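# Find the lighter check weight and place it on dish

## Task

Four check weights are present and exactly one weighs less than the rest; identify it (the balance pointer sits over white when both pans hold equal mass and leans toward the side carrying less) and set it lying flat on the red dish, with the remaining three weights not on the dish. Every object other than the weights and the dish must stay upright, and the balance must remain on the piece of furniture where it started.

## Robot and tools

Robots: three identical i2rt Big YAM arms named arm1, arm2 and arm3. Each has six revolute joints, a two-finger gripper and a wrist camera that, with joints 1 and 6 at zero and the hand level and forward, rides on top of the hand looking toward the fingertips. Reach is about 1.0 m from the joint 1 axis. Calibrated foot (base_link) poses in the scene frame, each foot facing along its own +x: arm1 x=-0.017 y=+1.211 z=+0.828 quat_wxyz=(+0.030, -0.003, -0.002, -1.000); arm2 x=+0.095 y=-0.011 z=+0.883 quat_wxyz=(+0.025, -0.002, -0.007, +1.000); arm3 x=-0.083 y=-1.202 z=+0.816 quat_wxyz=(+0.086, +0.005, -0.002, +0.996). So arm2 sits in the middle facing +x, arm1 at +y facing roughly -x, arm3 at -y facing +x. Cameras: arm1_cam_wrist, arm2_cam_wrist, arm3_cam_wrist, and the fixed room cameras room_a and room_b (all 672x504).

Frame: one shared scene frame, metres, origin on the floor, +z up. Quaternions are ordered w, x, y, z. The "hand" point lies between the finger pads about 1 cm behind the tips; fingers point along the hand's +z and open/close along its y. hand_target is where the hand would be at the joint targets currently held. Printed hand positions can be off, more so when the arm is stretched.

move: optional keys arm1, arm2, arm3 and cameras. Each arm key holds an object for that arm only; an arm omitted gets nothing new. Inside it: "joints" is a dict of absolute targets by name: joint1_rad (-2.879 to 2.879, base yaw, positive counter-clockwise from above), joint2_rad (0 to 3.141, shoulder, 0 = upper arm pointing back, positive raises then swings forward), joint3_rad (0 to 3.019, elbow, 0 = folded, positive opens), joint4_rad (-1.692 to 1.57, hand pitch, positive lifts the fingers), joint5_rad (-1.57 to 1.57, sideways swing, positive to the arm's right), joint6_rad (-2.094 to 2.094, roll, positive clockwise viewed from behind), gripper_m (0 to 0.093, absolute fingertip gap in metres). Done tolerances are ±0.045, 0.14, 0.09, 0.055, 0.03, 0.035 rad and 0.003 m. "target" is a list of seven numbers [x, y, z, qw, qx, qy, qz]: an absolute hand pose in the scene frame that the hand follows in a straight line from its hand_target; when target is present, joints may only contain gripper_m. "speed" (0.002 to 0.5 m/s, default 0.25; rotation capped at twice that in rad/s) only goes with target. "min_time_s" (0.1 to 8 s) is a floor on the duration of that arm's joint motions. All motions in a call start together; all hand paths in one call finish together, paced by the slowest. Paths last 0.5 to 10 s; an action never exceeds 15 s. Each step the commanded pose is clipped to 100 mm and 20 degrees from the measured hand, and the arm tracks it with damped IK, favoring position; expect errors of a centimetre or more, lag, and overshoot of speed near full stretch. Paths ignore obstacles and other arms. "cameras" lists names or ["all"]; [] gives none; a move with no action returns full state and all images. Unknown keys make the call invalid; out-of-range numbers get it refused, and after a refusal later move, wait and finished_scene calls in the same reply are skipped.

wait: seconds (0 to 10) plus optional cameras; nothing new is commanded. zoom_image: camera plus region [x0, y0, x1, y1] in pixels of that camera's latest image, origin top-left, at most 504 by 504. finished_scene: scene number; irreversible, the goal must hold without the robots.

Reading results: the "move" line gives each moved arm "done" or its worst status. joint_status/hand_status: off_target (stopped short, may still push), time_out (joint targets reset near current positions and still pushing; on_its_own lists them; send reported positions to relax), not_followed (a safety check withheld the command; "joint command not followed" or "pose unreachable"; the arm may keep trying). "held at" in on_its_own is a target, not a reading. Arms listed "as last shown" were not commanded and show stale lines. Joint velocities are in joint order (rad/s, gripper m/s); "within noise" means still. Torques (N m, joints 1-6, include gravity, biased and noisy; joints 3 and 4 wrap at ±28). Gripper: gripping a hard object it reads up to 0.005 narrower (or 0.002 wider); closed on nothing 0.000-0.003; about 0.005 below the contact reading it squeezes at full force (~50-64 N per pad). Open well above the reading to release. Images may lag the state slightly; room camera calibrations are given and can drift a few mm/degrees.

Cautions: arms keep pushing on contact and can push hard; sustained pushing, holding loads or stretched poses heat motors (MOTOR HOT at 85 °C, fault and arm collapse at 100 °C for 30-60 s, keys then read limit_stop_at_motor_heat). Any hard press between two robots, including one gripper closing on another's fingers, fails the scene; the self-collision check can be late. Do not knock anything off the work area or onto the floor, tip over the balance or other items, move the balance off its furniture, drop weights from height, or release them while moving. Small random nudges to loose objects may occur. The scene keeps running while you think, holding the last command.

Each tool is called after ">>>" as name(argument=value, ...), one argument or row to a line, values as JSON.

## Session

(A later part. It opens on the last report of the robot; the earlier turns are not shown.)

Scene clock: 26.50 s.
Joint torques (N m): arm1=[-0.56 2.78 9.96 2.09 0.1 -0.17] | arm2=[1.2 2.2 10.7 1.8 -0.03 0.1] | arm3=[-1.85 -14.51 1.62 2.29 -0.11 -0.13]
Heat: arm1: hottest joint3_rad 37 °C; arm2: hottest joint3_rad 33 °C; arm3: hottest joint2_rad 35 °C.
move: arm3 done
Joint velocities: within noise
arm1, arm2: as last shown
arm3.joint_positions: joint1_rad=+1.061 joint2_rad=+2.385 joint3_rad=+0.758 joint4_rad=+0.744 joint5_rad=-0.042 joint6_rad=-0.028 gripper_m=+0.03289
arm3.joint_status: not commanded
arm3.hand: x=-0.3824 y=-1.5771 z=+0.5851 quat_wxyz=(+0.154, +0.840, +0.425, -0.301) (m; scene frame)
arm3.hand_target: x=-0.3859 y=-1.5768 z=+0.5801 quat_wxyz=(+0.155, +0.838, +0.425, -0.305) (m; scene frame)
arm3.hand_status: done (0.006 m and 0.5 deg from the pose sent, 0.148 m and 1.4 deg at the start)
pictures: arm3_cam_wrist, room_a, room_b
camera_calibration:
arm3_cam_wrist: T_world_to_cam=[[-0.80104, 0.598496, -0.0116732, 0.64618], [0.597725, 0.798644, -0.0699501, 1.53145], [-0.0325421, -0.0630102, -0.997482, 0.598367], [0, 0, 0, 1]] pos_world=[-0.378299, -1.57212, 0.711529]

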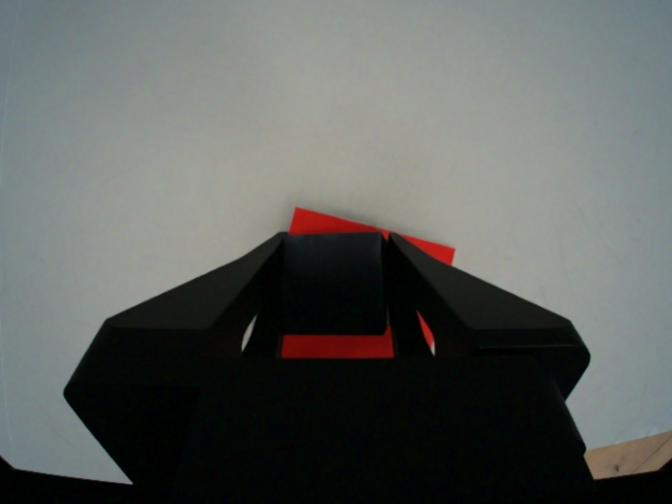

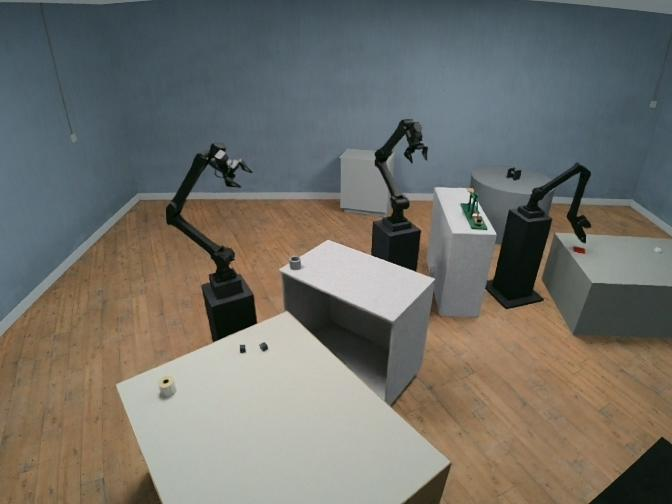

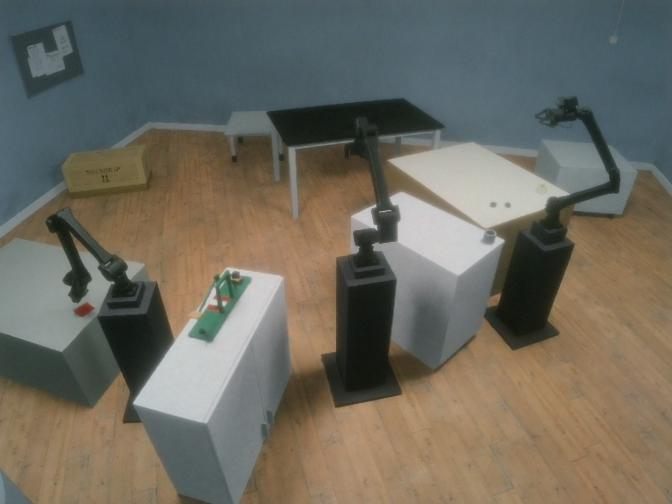

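>>> move(
  arm3={"target":[-0.386,-1.552,0.54,0.1549,0.8379,0.4252,-0.3049],"speed":0.15},
  cameras=["arm3_cam_wrist","room_a","room_b"],
)

>>> zoom_image(
  camera="room_a",
  region=[550, 210, 610, 270],
)

>>> zoom_image(
  camera="room_b",
  region=[50, 270, 120, 330],
)

Scene clock: 28.17 s.
Joint torques (N m): arm1=[-0.32 3.14 9.91 2.19 0.1 -0.16] | arm2=[1.55 2.32 10.71 1.8 -0.04 0.08] | arm3=[-1.73 -14.56 0.29 2.28 -0.13 -0.14]
Heat: arm1: hottest joint3_rad 37 °C; arm2: hottest joint3_rad 33 °C; arm3: hottest joint2_rad 35 °C.
move: arm3 done
Joint velocities: within noise
arm1, arm2: as last shown
arm3.joint_positions: joint1_rad=+1.015 joint2_rad=+2.521 joint3_rad=+0.784 joint4_rad=+0.856 joint5_rad=-0.070 joint6_rad=-0.062 gripper_m=+0.03289
arm3.joint_status: not commanded
arm3.hand: x=-0.3853 y=-1.5544 z=+0.5449 quat_wxyz=(+0.155, +0.840, +0.424, -0.303) (m; scene frame)
arm3.hand_target: x=-0.3859 y=-1.5520 z=+0.5402 quat_wxyz=(+0.155, +0.838, +0.425, -0.305) (m; scene frame)
arm3.hand_status: done (0.006 m and 0.4 deg from the pose sent, 0.052 m and 0.5 deg at the start)
pictures: arm3_cam_wrist, room_a, room_b
camera_calibration:
arm3_cam_wrist: T_world_to_cam=[[-0.800116, 0.599727, -0.0118954, 0.632133], [0.598825, 0.797443, -0.0741111, 1.51315], [-0.0349605, -0.0664207, -0.997179, 0.553221], [0, 0, 0, 1]] pos_world=[-0.380994, -1.54902, 0.671322]

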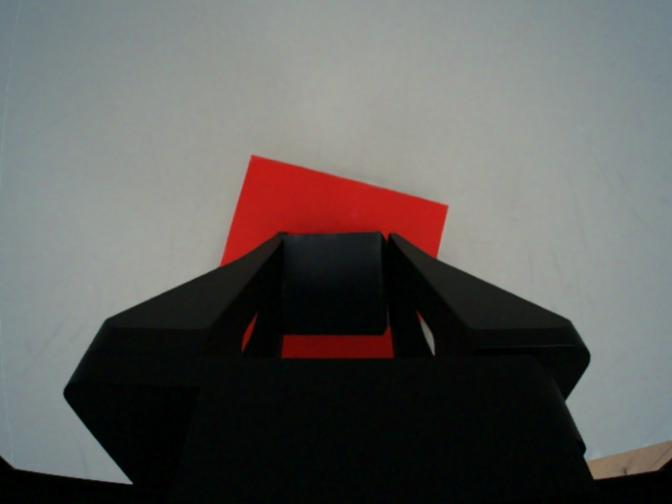

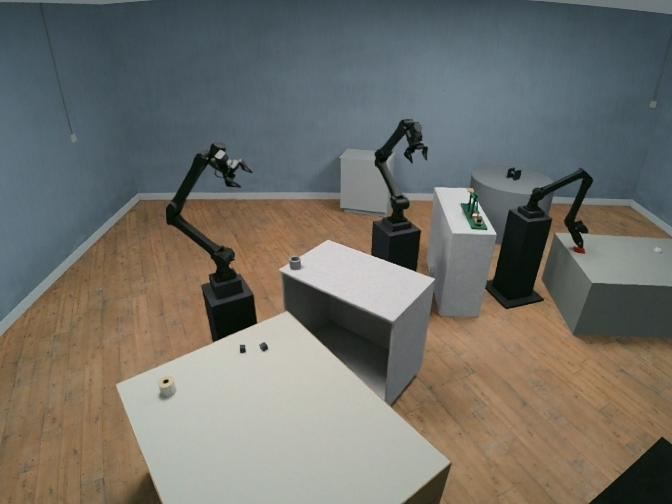

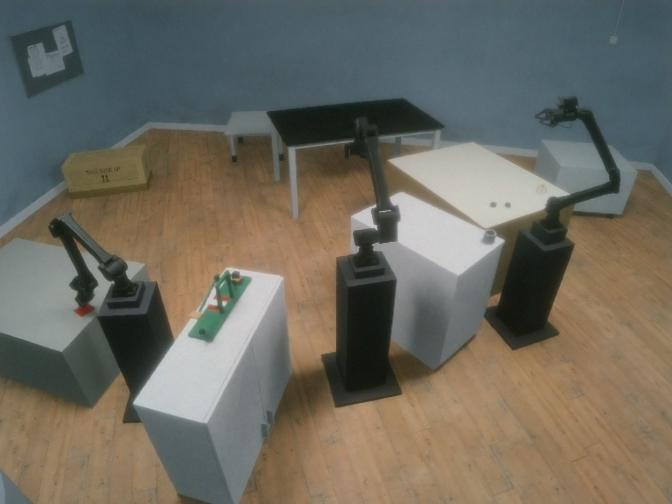

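Scaled by 8.400 from the camera's 672x504 image, which has a finer 960x720 frame.

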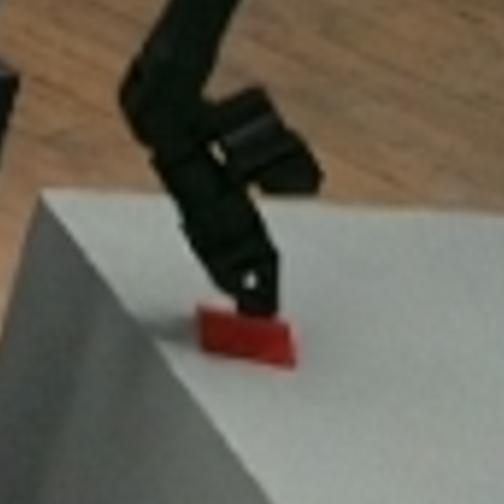

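Scaled by 7.200 from the camera's 672x504 image, which has a finer 960x720 frame.

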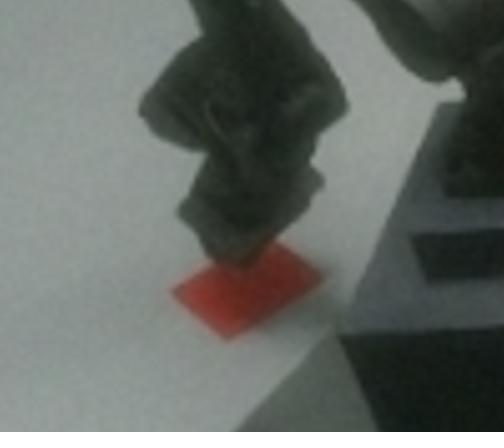

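>>> move(
  arm3={"target":[-0.386,-1.547,0.521,0.1549,0.8379,0.4252,-0.3049],"speed":0.08},
)

>>> move(
  arm3={"target":[-0.386,-1.547,0.514,0.1549,0.8379,0.4252,-0.3049],"speed":0.04},
  cameras=["arm3_cam_wrist","room_a","room_b"],
)

>>> zoom_image(
  camera="room_a",
  region=[550, 210, 610, 270],
)

>>> zoom_image(
  camera="room_b",
  region=[50, 270, 120, 330],
)

Scene clock: 29.53 s.
Joint torques (N m): arm1=[-0.03 2.43 9.88 2.19 0.11 -0.15] | arm2=[1.49 2.32 10.73 1.76 -0.04 0.08] | arm3=[-1.9 -14.27 0.03 2.39 -0.13 -0.11]
Heat: arm1: hottest joint3_rad 37 °C; arm2: hottest joint3_rad 33 °C; arm3: hottest joint2_rad 35 °C.
move: arm3 done
Joint velocities: within noise
arm1, arm2: as last shown
arm3.joint_positions: joint1_rad=+1.008 joint2_rad=+2.576 joint3_rad=+0.809 joint4_rad=+0.889 joint5_rad=-0.076 joint6_rad=-0.069 gripper_m=+0.03289
arm3.joint_status: not commanded
arm3.hand: x=-0.3859 y=-1.5515 z=+0.5282 quat_wxyz=(+0.156, +0.839, +0.424, -0.304) (m; scene frame)
arm3.hand_target: x=-0.3857 y=-1.5469 z=+0.5211 quat_wxyz=(+0.155, +0.838, +0.425, -0.305) (m; scene frame)
arm3.hand_status: done (0.009 m and 0.2 deg from the pose sent, 0.025 m and 0.4 deg at the start)
pictures: none

Scene clock: 30.50 s.
Joint torques (N m): arm1=[-0.38 2.67 10.07 2.19 0.1 -0.13] | arm2=[1.49 2.37 10.73 1.76 -0.04 0.09] | arm3=[-1.85 -13.98 0.28 2.29 -0.11 -0.14]
Heat: arm1: hottest joint3_rad 37 °C; arm2: hottest joint3_rad 34 °C; arm3: hottest joint2_rad 35 °C.
move: arm3 off_target
Joint velocities: within noise
arm1, arm2: as last shown
arm3.joint_positions: joint1_rad=+1.008 joint2_rad=+2.591 joint3_rad=+0.821 joint4_rad=+0.897 joint5_rad=-0.076 joint6_rad=-0.069 gripper_m=+0.03289
arm3.joint_status: not commanded
arm3.hand: x=-0.3869 y=-1.5527 z=+0.5237 quat_wxyz=(+0.157, +0.838, +0.424, -0.306) (m; scene frame)
arm3.hand_target: x=-0.3856 y=-1.5469 z=+0.5142 quat_wxyz=(+0.155, +0.838, +0.425, -0.305) (m; scene frame)
arm3.hand_status: off_target (0.011 m and 0.3 deg from the pose sent, 0.015 m and 0.2 deg at the start)
pictures: arm3_cam_wrist, room_a, room_b
camera_calibration:
arm3_cam_wrist: T_world_to_cam=[[-0.801624, 0.597718, -0.0114653, 0.625695], [0.596487, 0.798394, -0.0822862, 1.516], [-0.0400302, -0.0728015, -0.996543, 0.519885], [0, 0, 0, 1]] pos_world=[-0.38189, -1.54651, 0.650007]

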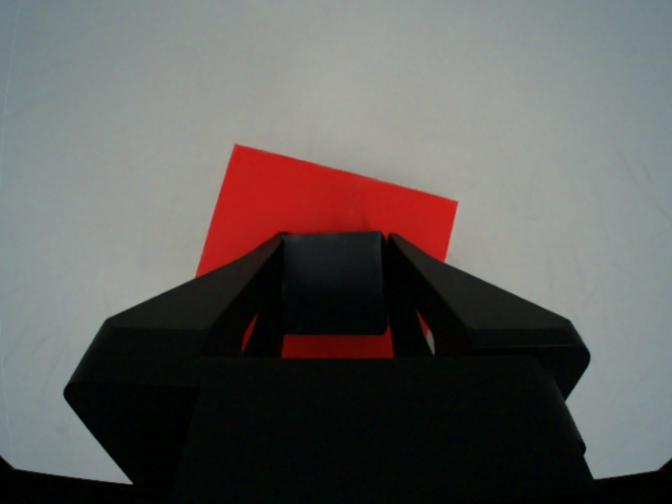

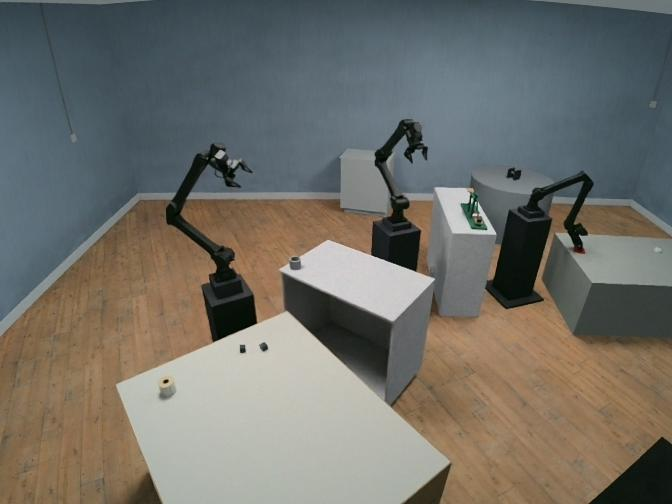

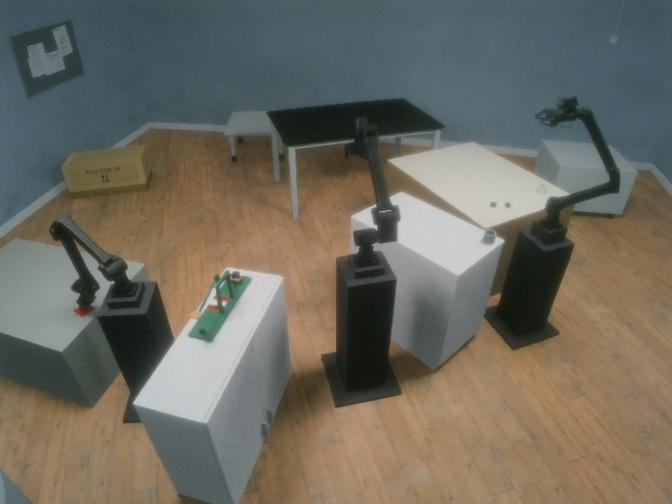

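Scaled by 8.400 from the camera's 672x504 image, which has a finer 960x720 frame.

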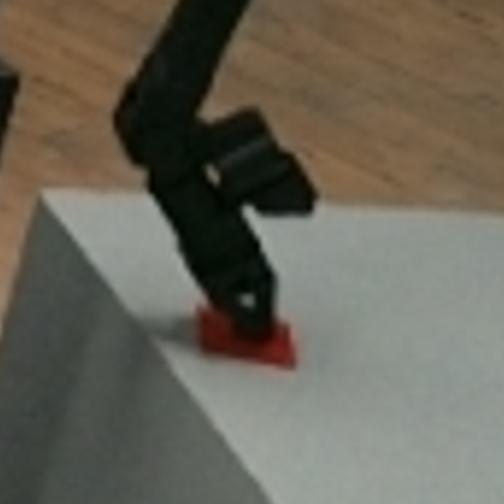

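Scaled by 7.200 from the camera's 672x504 image, which has a finer 960x720 frame.

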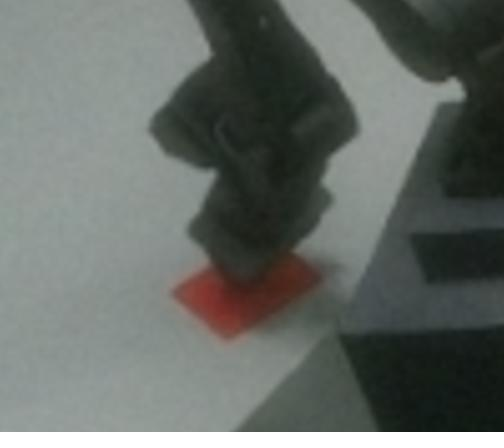

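>>> move(
  arm3={"target":[-0.386,-1.547,0.508,0.1549,0.8379,0.4252,-0.3049],"speed":0.04},
)

>>> move(
  arm3={"target":[-0.386,-1.547,0.503,0.1549,0.8379,0.4252,-0.3049],"speed":0.04},
  cameras=["arm3_cam_wrist"],
)

Scene clock: 31.67 s.
Joint torques (N m): arm1=[0.15 3.02 9.89 2.21 0.09 -0.14] | arm2=[1.38 2.32 10.74 1.76 -0.04 0.09] | arm3=[-1.9 -13.22 0.4 2.04 -0.1 -0.13]
Heat: arm1: hottest joint3_rad 37 °C; arm2: hottest joint3_rad 34 °C; arm3: hottest joint2_rad 35 °C.
move: arm3 off_target
Joint velocities: within noise
arm1.joint_positions: joint1_rad=+0.776 joint2_rad=+0.602 joint3_rad=+1.507 joint4_rad=-1.261 joint5_rad=+0.098 joint6_rad=+0.607 gripper_m=+0.09396
arm1.joint_status: not commanded
arm1.hand: x=-0.1701 y=+1.0660 z=+1.4453 quat_wxyz=(-0.349, -0.815, -0.066, +0.458) (m; scene frame)
arm1.hand_target: x=-0.1672 y=+1.0692 z=+1.4585 quat_wxyz=(-0.357, -0.807, -0.065, +0.467) (m; scene frame)
arm1.hand_status: not commanded
arm2.joint_positions: joint1_rad=+0.021 joint2_rad=+0.603 joint3_rad=+1.379 joint4_rad=-1.633 joint5_rad=-0.031 joint6_rad=+0.148 gripper_m=+0.09396
arm2.joint_status: not commanded
arm2.hand: x=-0.0901 y=-0.0176 z=+1.3638 quat_wxyz=(+0.028, +0.934, -0.076, -0.347) (m; scene frame)
arm2.hand_target: x=-0.0886 y=-0.0177 z=+1.3731 quat_wxyz=(+0.029, +0.930, -0.075, -0.358) (m; scene frame)
arm2.hand_status: not commanded
arm3.joint_positions: joint1_rad=+1.008 joint2_rad=+2.597 joint3_rad=+0.830 joint4_rad=+0.911 joint5_rad=-0.077 joint6_rad=-0.069 gripper_m=+0.03289
arm3.joint_status: not commanded
arm3.hand: x=-0.3901 y=-1.5563 z=+0.5239 quat_wxyz=(+0.160, +0.835, +0.423, -0.313) (m; scene frame)
arm3.hand_target: x=-0.3855 y=-1.5468 z=+0.5087 quat_wxyz=(+0.155, +0.838, +0.425, -0.305) (m; scene frame)
arm3.hand_status: off_target (0.019 m and 1.2 deg from the pose sent, 0.017 m and 0.3 deg at the start)
pictures: none

Scene clock: 32.63 s.
Joint torques (N m): arm1=[-0.44 3.19 9.81 2.15 0.1 -0.15] | arm2=[1.38 2.14 10.76 1.78 -0.02 0.09] | arm3=[-1.9 -12.75 0.64 1.88 -0.07 -0.13]
Heat: arm1: hottest joint3_rad 38 °C; arm2: hottest joint3_rad 34 °C; arm3: hottest joint2_rad 35 °C.
move: arm3 off_target
Joint velocities: within noise
arm1, arm2: as last shown
arm3.joint_positions: joint1_rad=+1.008 joint2_rad=+2.603 joint3_rad=+0.836 joint4_rad=+0.921 joint5_rad=-0.078 joint6_rad=-0.069 gripper_m=+0.03289
arm3.joint_status: not commanded
arm3.hand: x=-0.3921 y=-1.5586 z=+0.5237 quat_wxyz=(+0.162, +0.833, +0.422, -0.318) (m; scene frame)
arm3.hand_target: x=-0.3854 y=-1.5465 z=+0.5041 quat_wxyz=(+0.155, +0.838, +0.425, -0.305) (m; scene frame)
arm3.hand_status: off_target (0.024 m and 1.8 deg from the pose sent, 0.023 m and 1.2 deg at the start)
pictures: arm3_cam_wrist
camera_calibration:
arm3_cam_wrist: T_world_to_cam=[[-0.80234, 0.596782, -0.0100881, 0.622557], [0.594129, 0.796928, -0.109164, 1.53472], [-0.0571079, -0.0935807, -0.993973, 0.478829], [0, 0, 0, 1]] pos_world=[-0.384971, -1.54978, 0.64976]

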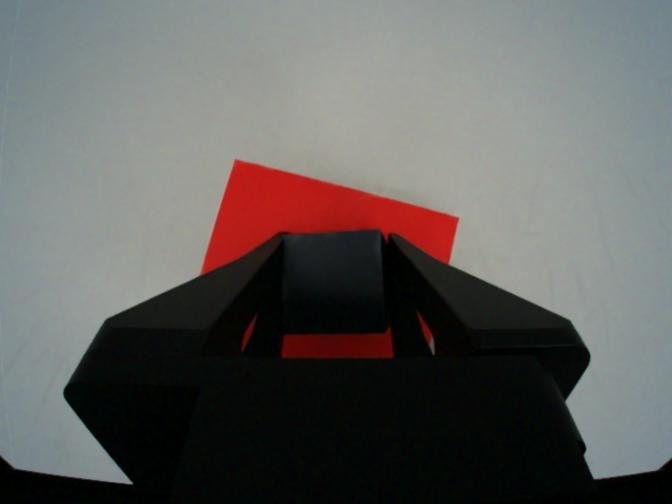

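>>> move(
  arm3={"target":[-0.387,-1.550,0.518,0.1549,0.8379,0.4252,-0.3049],"speed":0.04},
)

>>> move(
  arm3={"joints":{"gripper_m":0.065}},
  cameras=["arm3_cam_wrist"],
)

Scene clock: 33.73 s.
Joint torques (N m): arm1=[-0.38 2.49 9.77 2.09 0.1 -0.12] | arm2=[1.44 2.32 10.71 1.8 -0.04 0.1] | arm3=[-1.55 -15.97 -0.51 0.98 0.02 -0.11]
Heat: arm1: hottest joint3_rad 38 °C; arm2: hottest joint3_rad 34 °C; arm3: hottest joint2_rad 35 °C.
move: arm3 done
Joint velocities: within noise
arm1, arm2: as last shown
arm3.joint_positions: joint1_rad=+1.008 joint2_rad=+2.603 joint3_rad=+0.832 joint4_rad=+0.921 joint5_rad=-0.078 joint6_rad=-0.069 gripper_m=+0.03289
arm3.joint_status: not commanded
arm3.hand: x=-0.3905 y=-1.5568 z=+0.5232 quat_wxyz=(+0.161, +0.834, +0.423, -0.316) (m; scene frame)
arm3.hand_target: x=-0.3870 y=-1.5500 z=+0.5181 quat_wxyz=(+0.155, +0.838, +0.425, -0.305) (m; scene frame)
arm3.hand_status: done (0.009 m and 1.5 deg from the pose sent, 0.011 m and 1.8 deg at the start)
pictures: none

Scene clock: 34.37 s.
Joint torques (N m): arm1=[-0.5 2.96 9.94 2.04 0.07 -0.1] | arm2=[1.61 2.2 10.7 1.77 -0.03 0.09] | arm3=[-1.55 -15.85 -0.55 1.36 0.03 -0.11]
Heat: arm1: hottest joint3_rad 38 °C; arm2: hottest joint3_rad 34 °C; arm3: hottest joint2_rad 35 °C.
move: arm3 done
Joint velocities: within noise
arm1, arm2: as last shown
arm3.joint_positions: joint1_rad=+1.008 joint2_rad=+2.603 joint3_rad=+0.832 joint4_rad=+0.911 joint5_rad=-0.078 joint6_rad=-0.069 gripper_m=+0.06483
arm3.joint_status: all done
arm3.hand: x=-0.3892 y=-1.5553 z=+0.5216 quat_wxyz=(+0.160, +0.836, +0.423, -0.311) (m; scene frame)
arm3.hand_target: x=-0.3870 y=-1.5500 z=+0.5181 quat_wxyz=(+0.155, +0.838, +0.425, -0.305) (m; scene frame)
arm3.hand_status: not commanded
pictures: arm3_cam_wrist
camera_calibration:
arm3_cam_wrist: T_world_to_cam=[[-0.802142, 0.597022, -0.0114855, 0.62412], [0.595263, 0.797962, -0.0944393, 1.52449], [-0.0472174, -0.0825906, -0.995464, 0.498909], [0, 0, 0, 1]] pos_world=[-0.383283, -1.54789, 0.647786]

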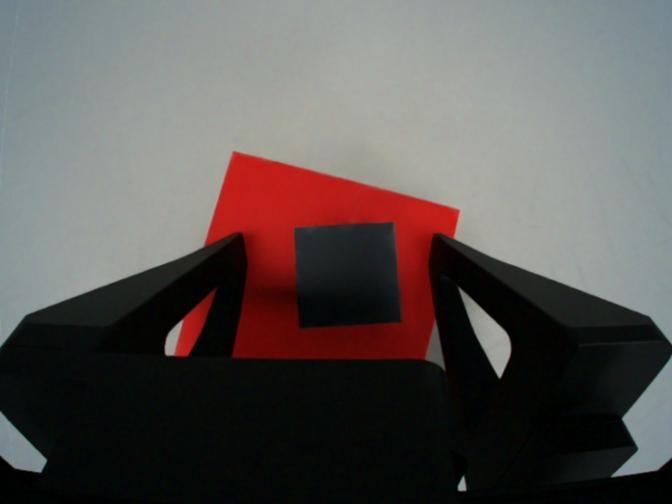

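>>> move(
  arm3={"target":[-0.325,-1.472,0.65,0.1549,0.8379,0.4252,-0.3049],"speed":0.15},
  cameras=["arm3_cam_wrist","room_a","room_b"],
)

>>> zoom_image(
  camera="room_a",
  region=[540, 210, 610, 270],
)

>>> zoom_image(
  camera="room_b",
  region=[50, 240, 270, 360],
)

Scene clock: 36.30 s.
Joint torques (N m): arm1=[-0.5 2.67 9.95 2.06 0.1 -0.15] | arm2=[1.67 2.26 10.73 1.76 -0.03 0.09] | arm3=[-1.79 -13.1 -1.48 1.5 -0.13 -0.13]
Heat: arm1: hottest joint3_rad 38 °C; arm2: hottest joint3_rad 34 °C; arm3: hottest joint2_rad 35 °C.
move: arm3 done
Joint velocities: within noise
arm1, arm2: as last shown
arm3.joint_positions: joint1_rad=+0.981 joint2_rad=+2.231 joint3_rad=+0.391 joint4_rad=+0.959 joint5_rad=-0.094 joint6_rad=-0.090 gripper_m=+0.06493
arm3.joint_status: not commanded
arm3.hand: x=-0.3241 y=-1.4745 z=+0.6459 quat_wxyz=(+0.156, +0.839, +0.424, -0.303) (m; scene frame)
arm3.hand_target: x=-0.3250 y=-1.4721 z=+0.6499 quat_wxyz=(+0.155, +0.838, +0.425, -0.305) (m; scene frame)
arm3.hand_status: done (0.005 m and 0.3 deg from the pose sent, 0.166 m and 1.0 deg at the start)
pictures: arm3_cam_wrist, room_a, room_b
camera_calibration:
arm3_cam_wrist: T_world_to_cam=[[-0.801681, 0.597631, -0.0120521, 0.630939], [0.596689, 0.798891, -0.0757287, 1.42282], [-0.0356294, -0.0679016, -0.997056, 0.658806], [0, 0, 0, 1]] pos_world=[-0.319696, -1.46901, 0.772219]

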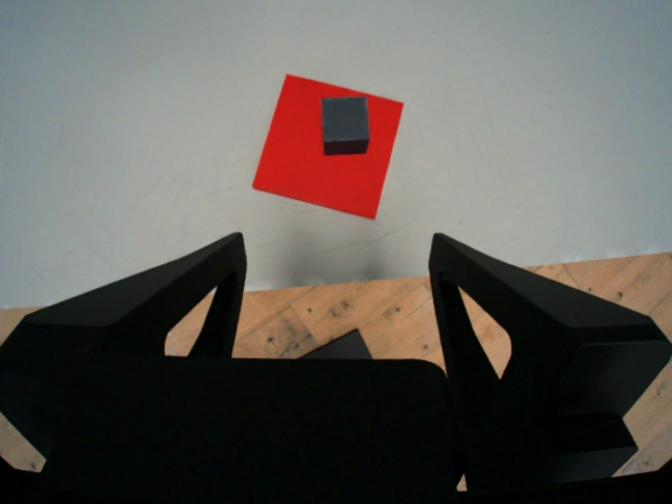

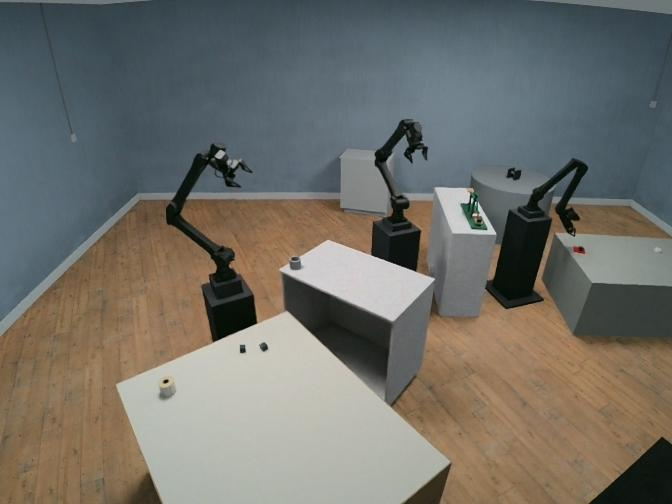

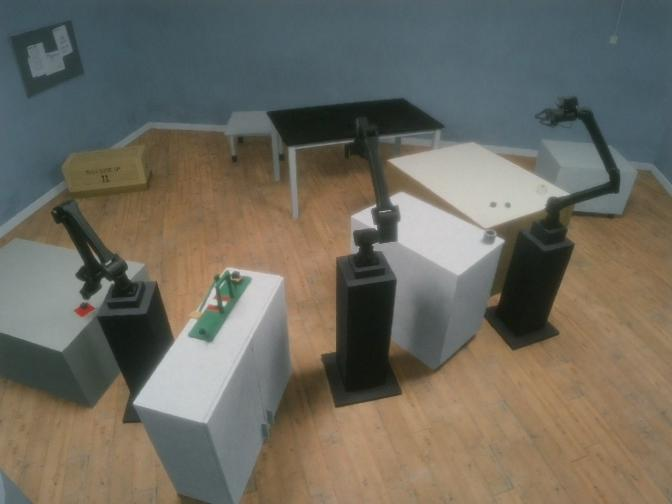

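Scaled by 7.200 from the camera's 672x504 image, which has a finer 960x720 frame.

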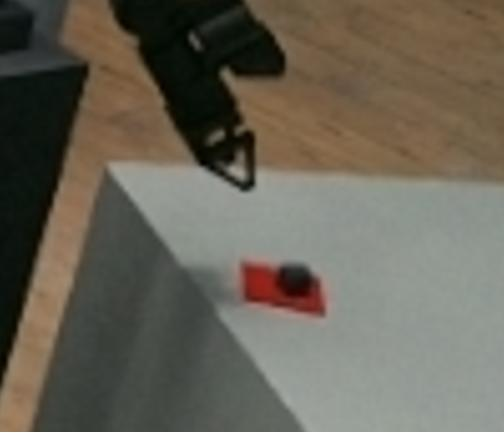

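Scaled by 2.291 from the camera's 672x504 image, which has a finer 960x720 frame.

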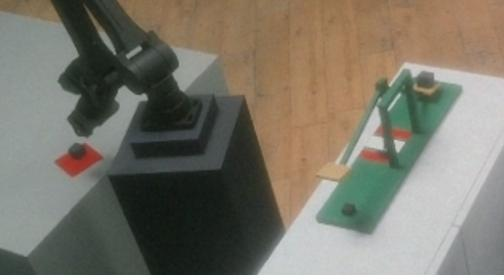

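>>> finished_scene(
  scene=2,
)

The scene is finished: the task was done.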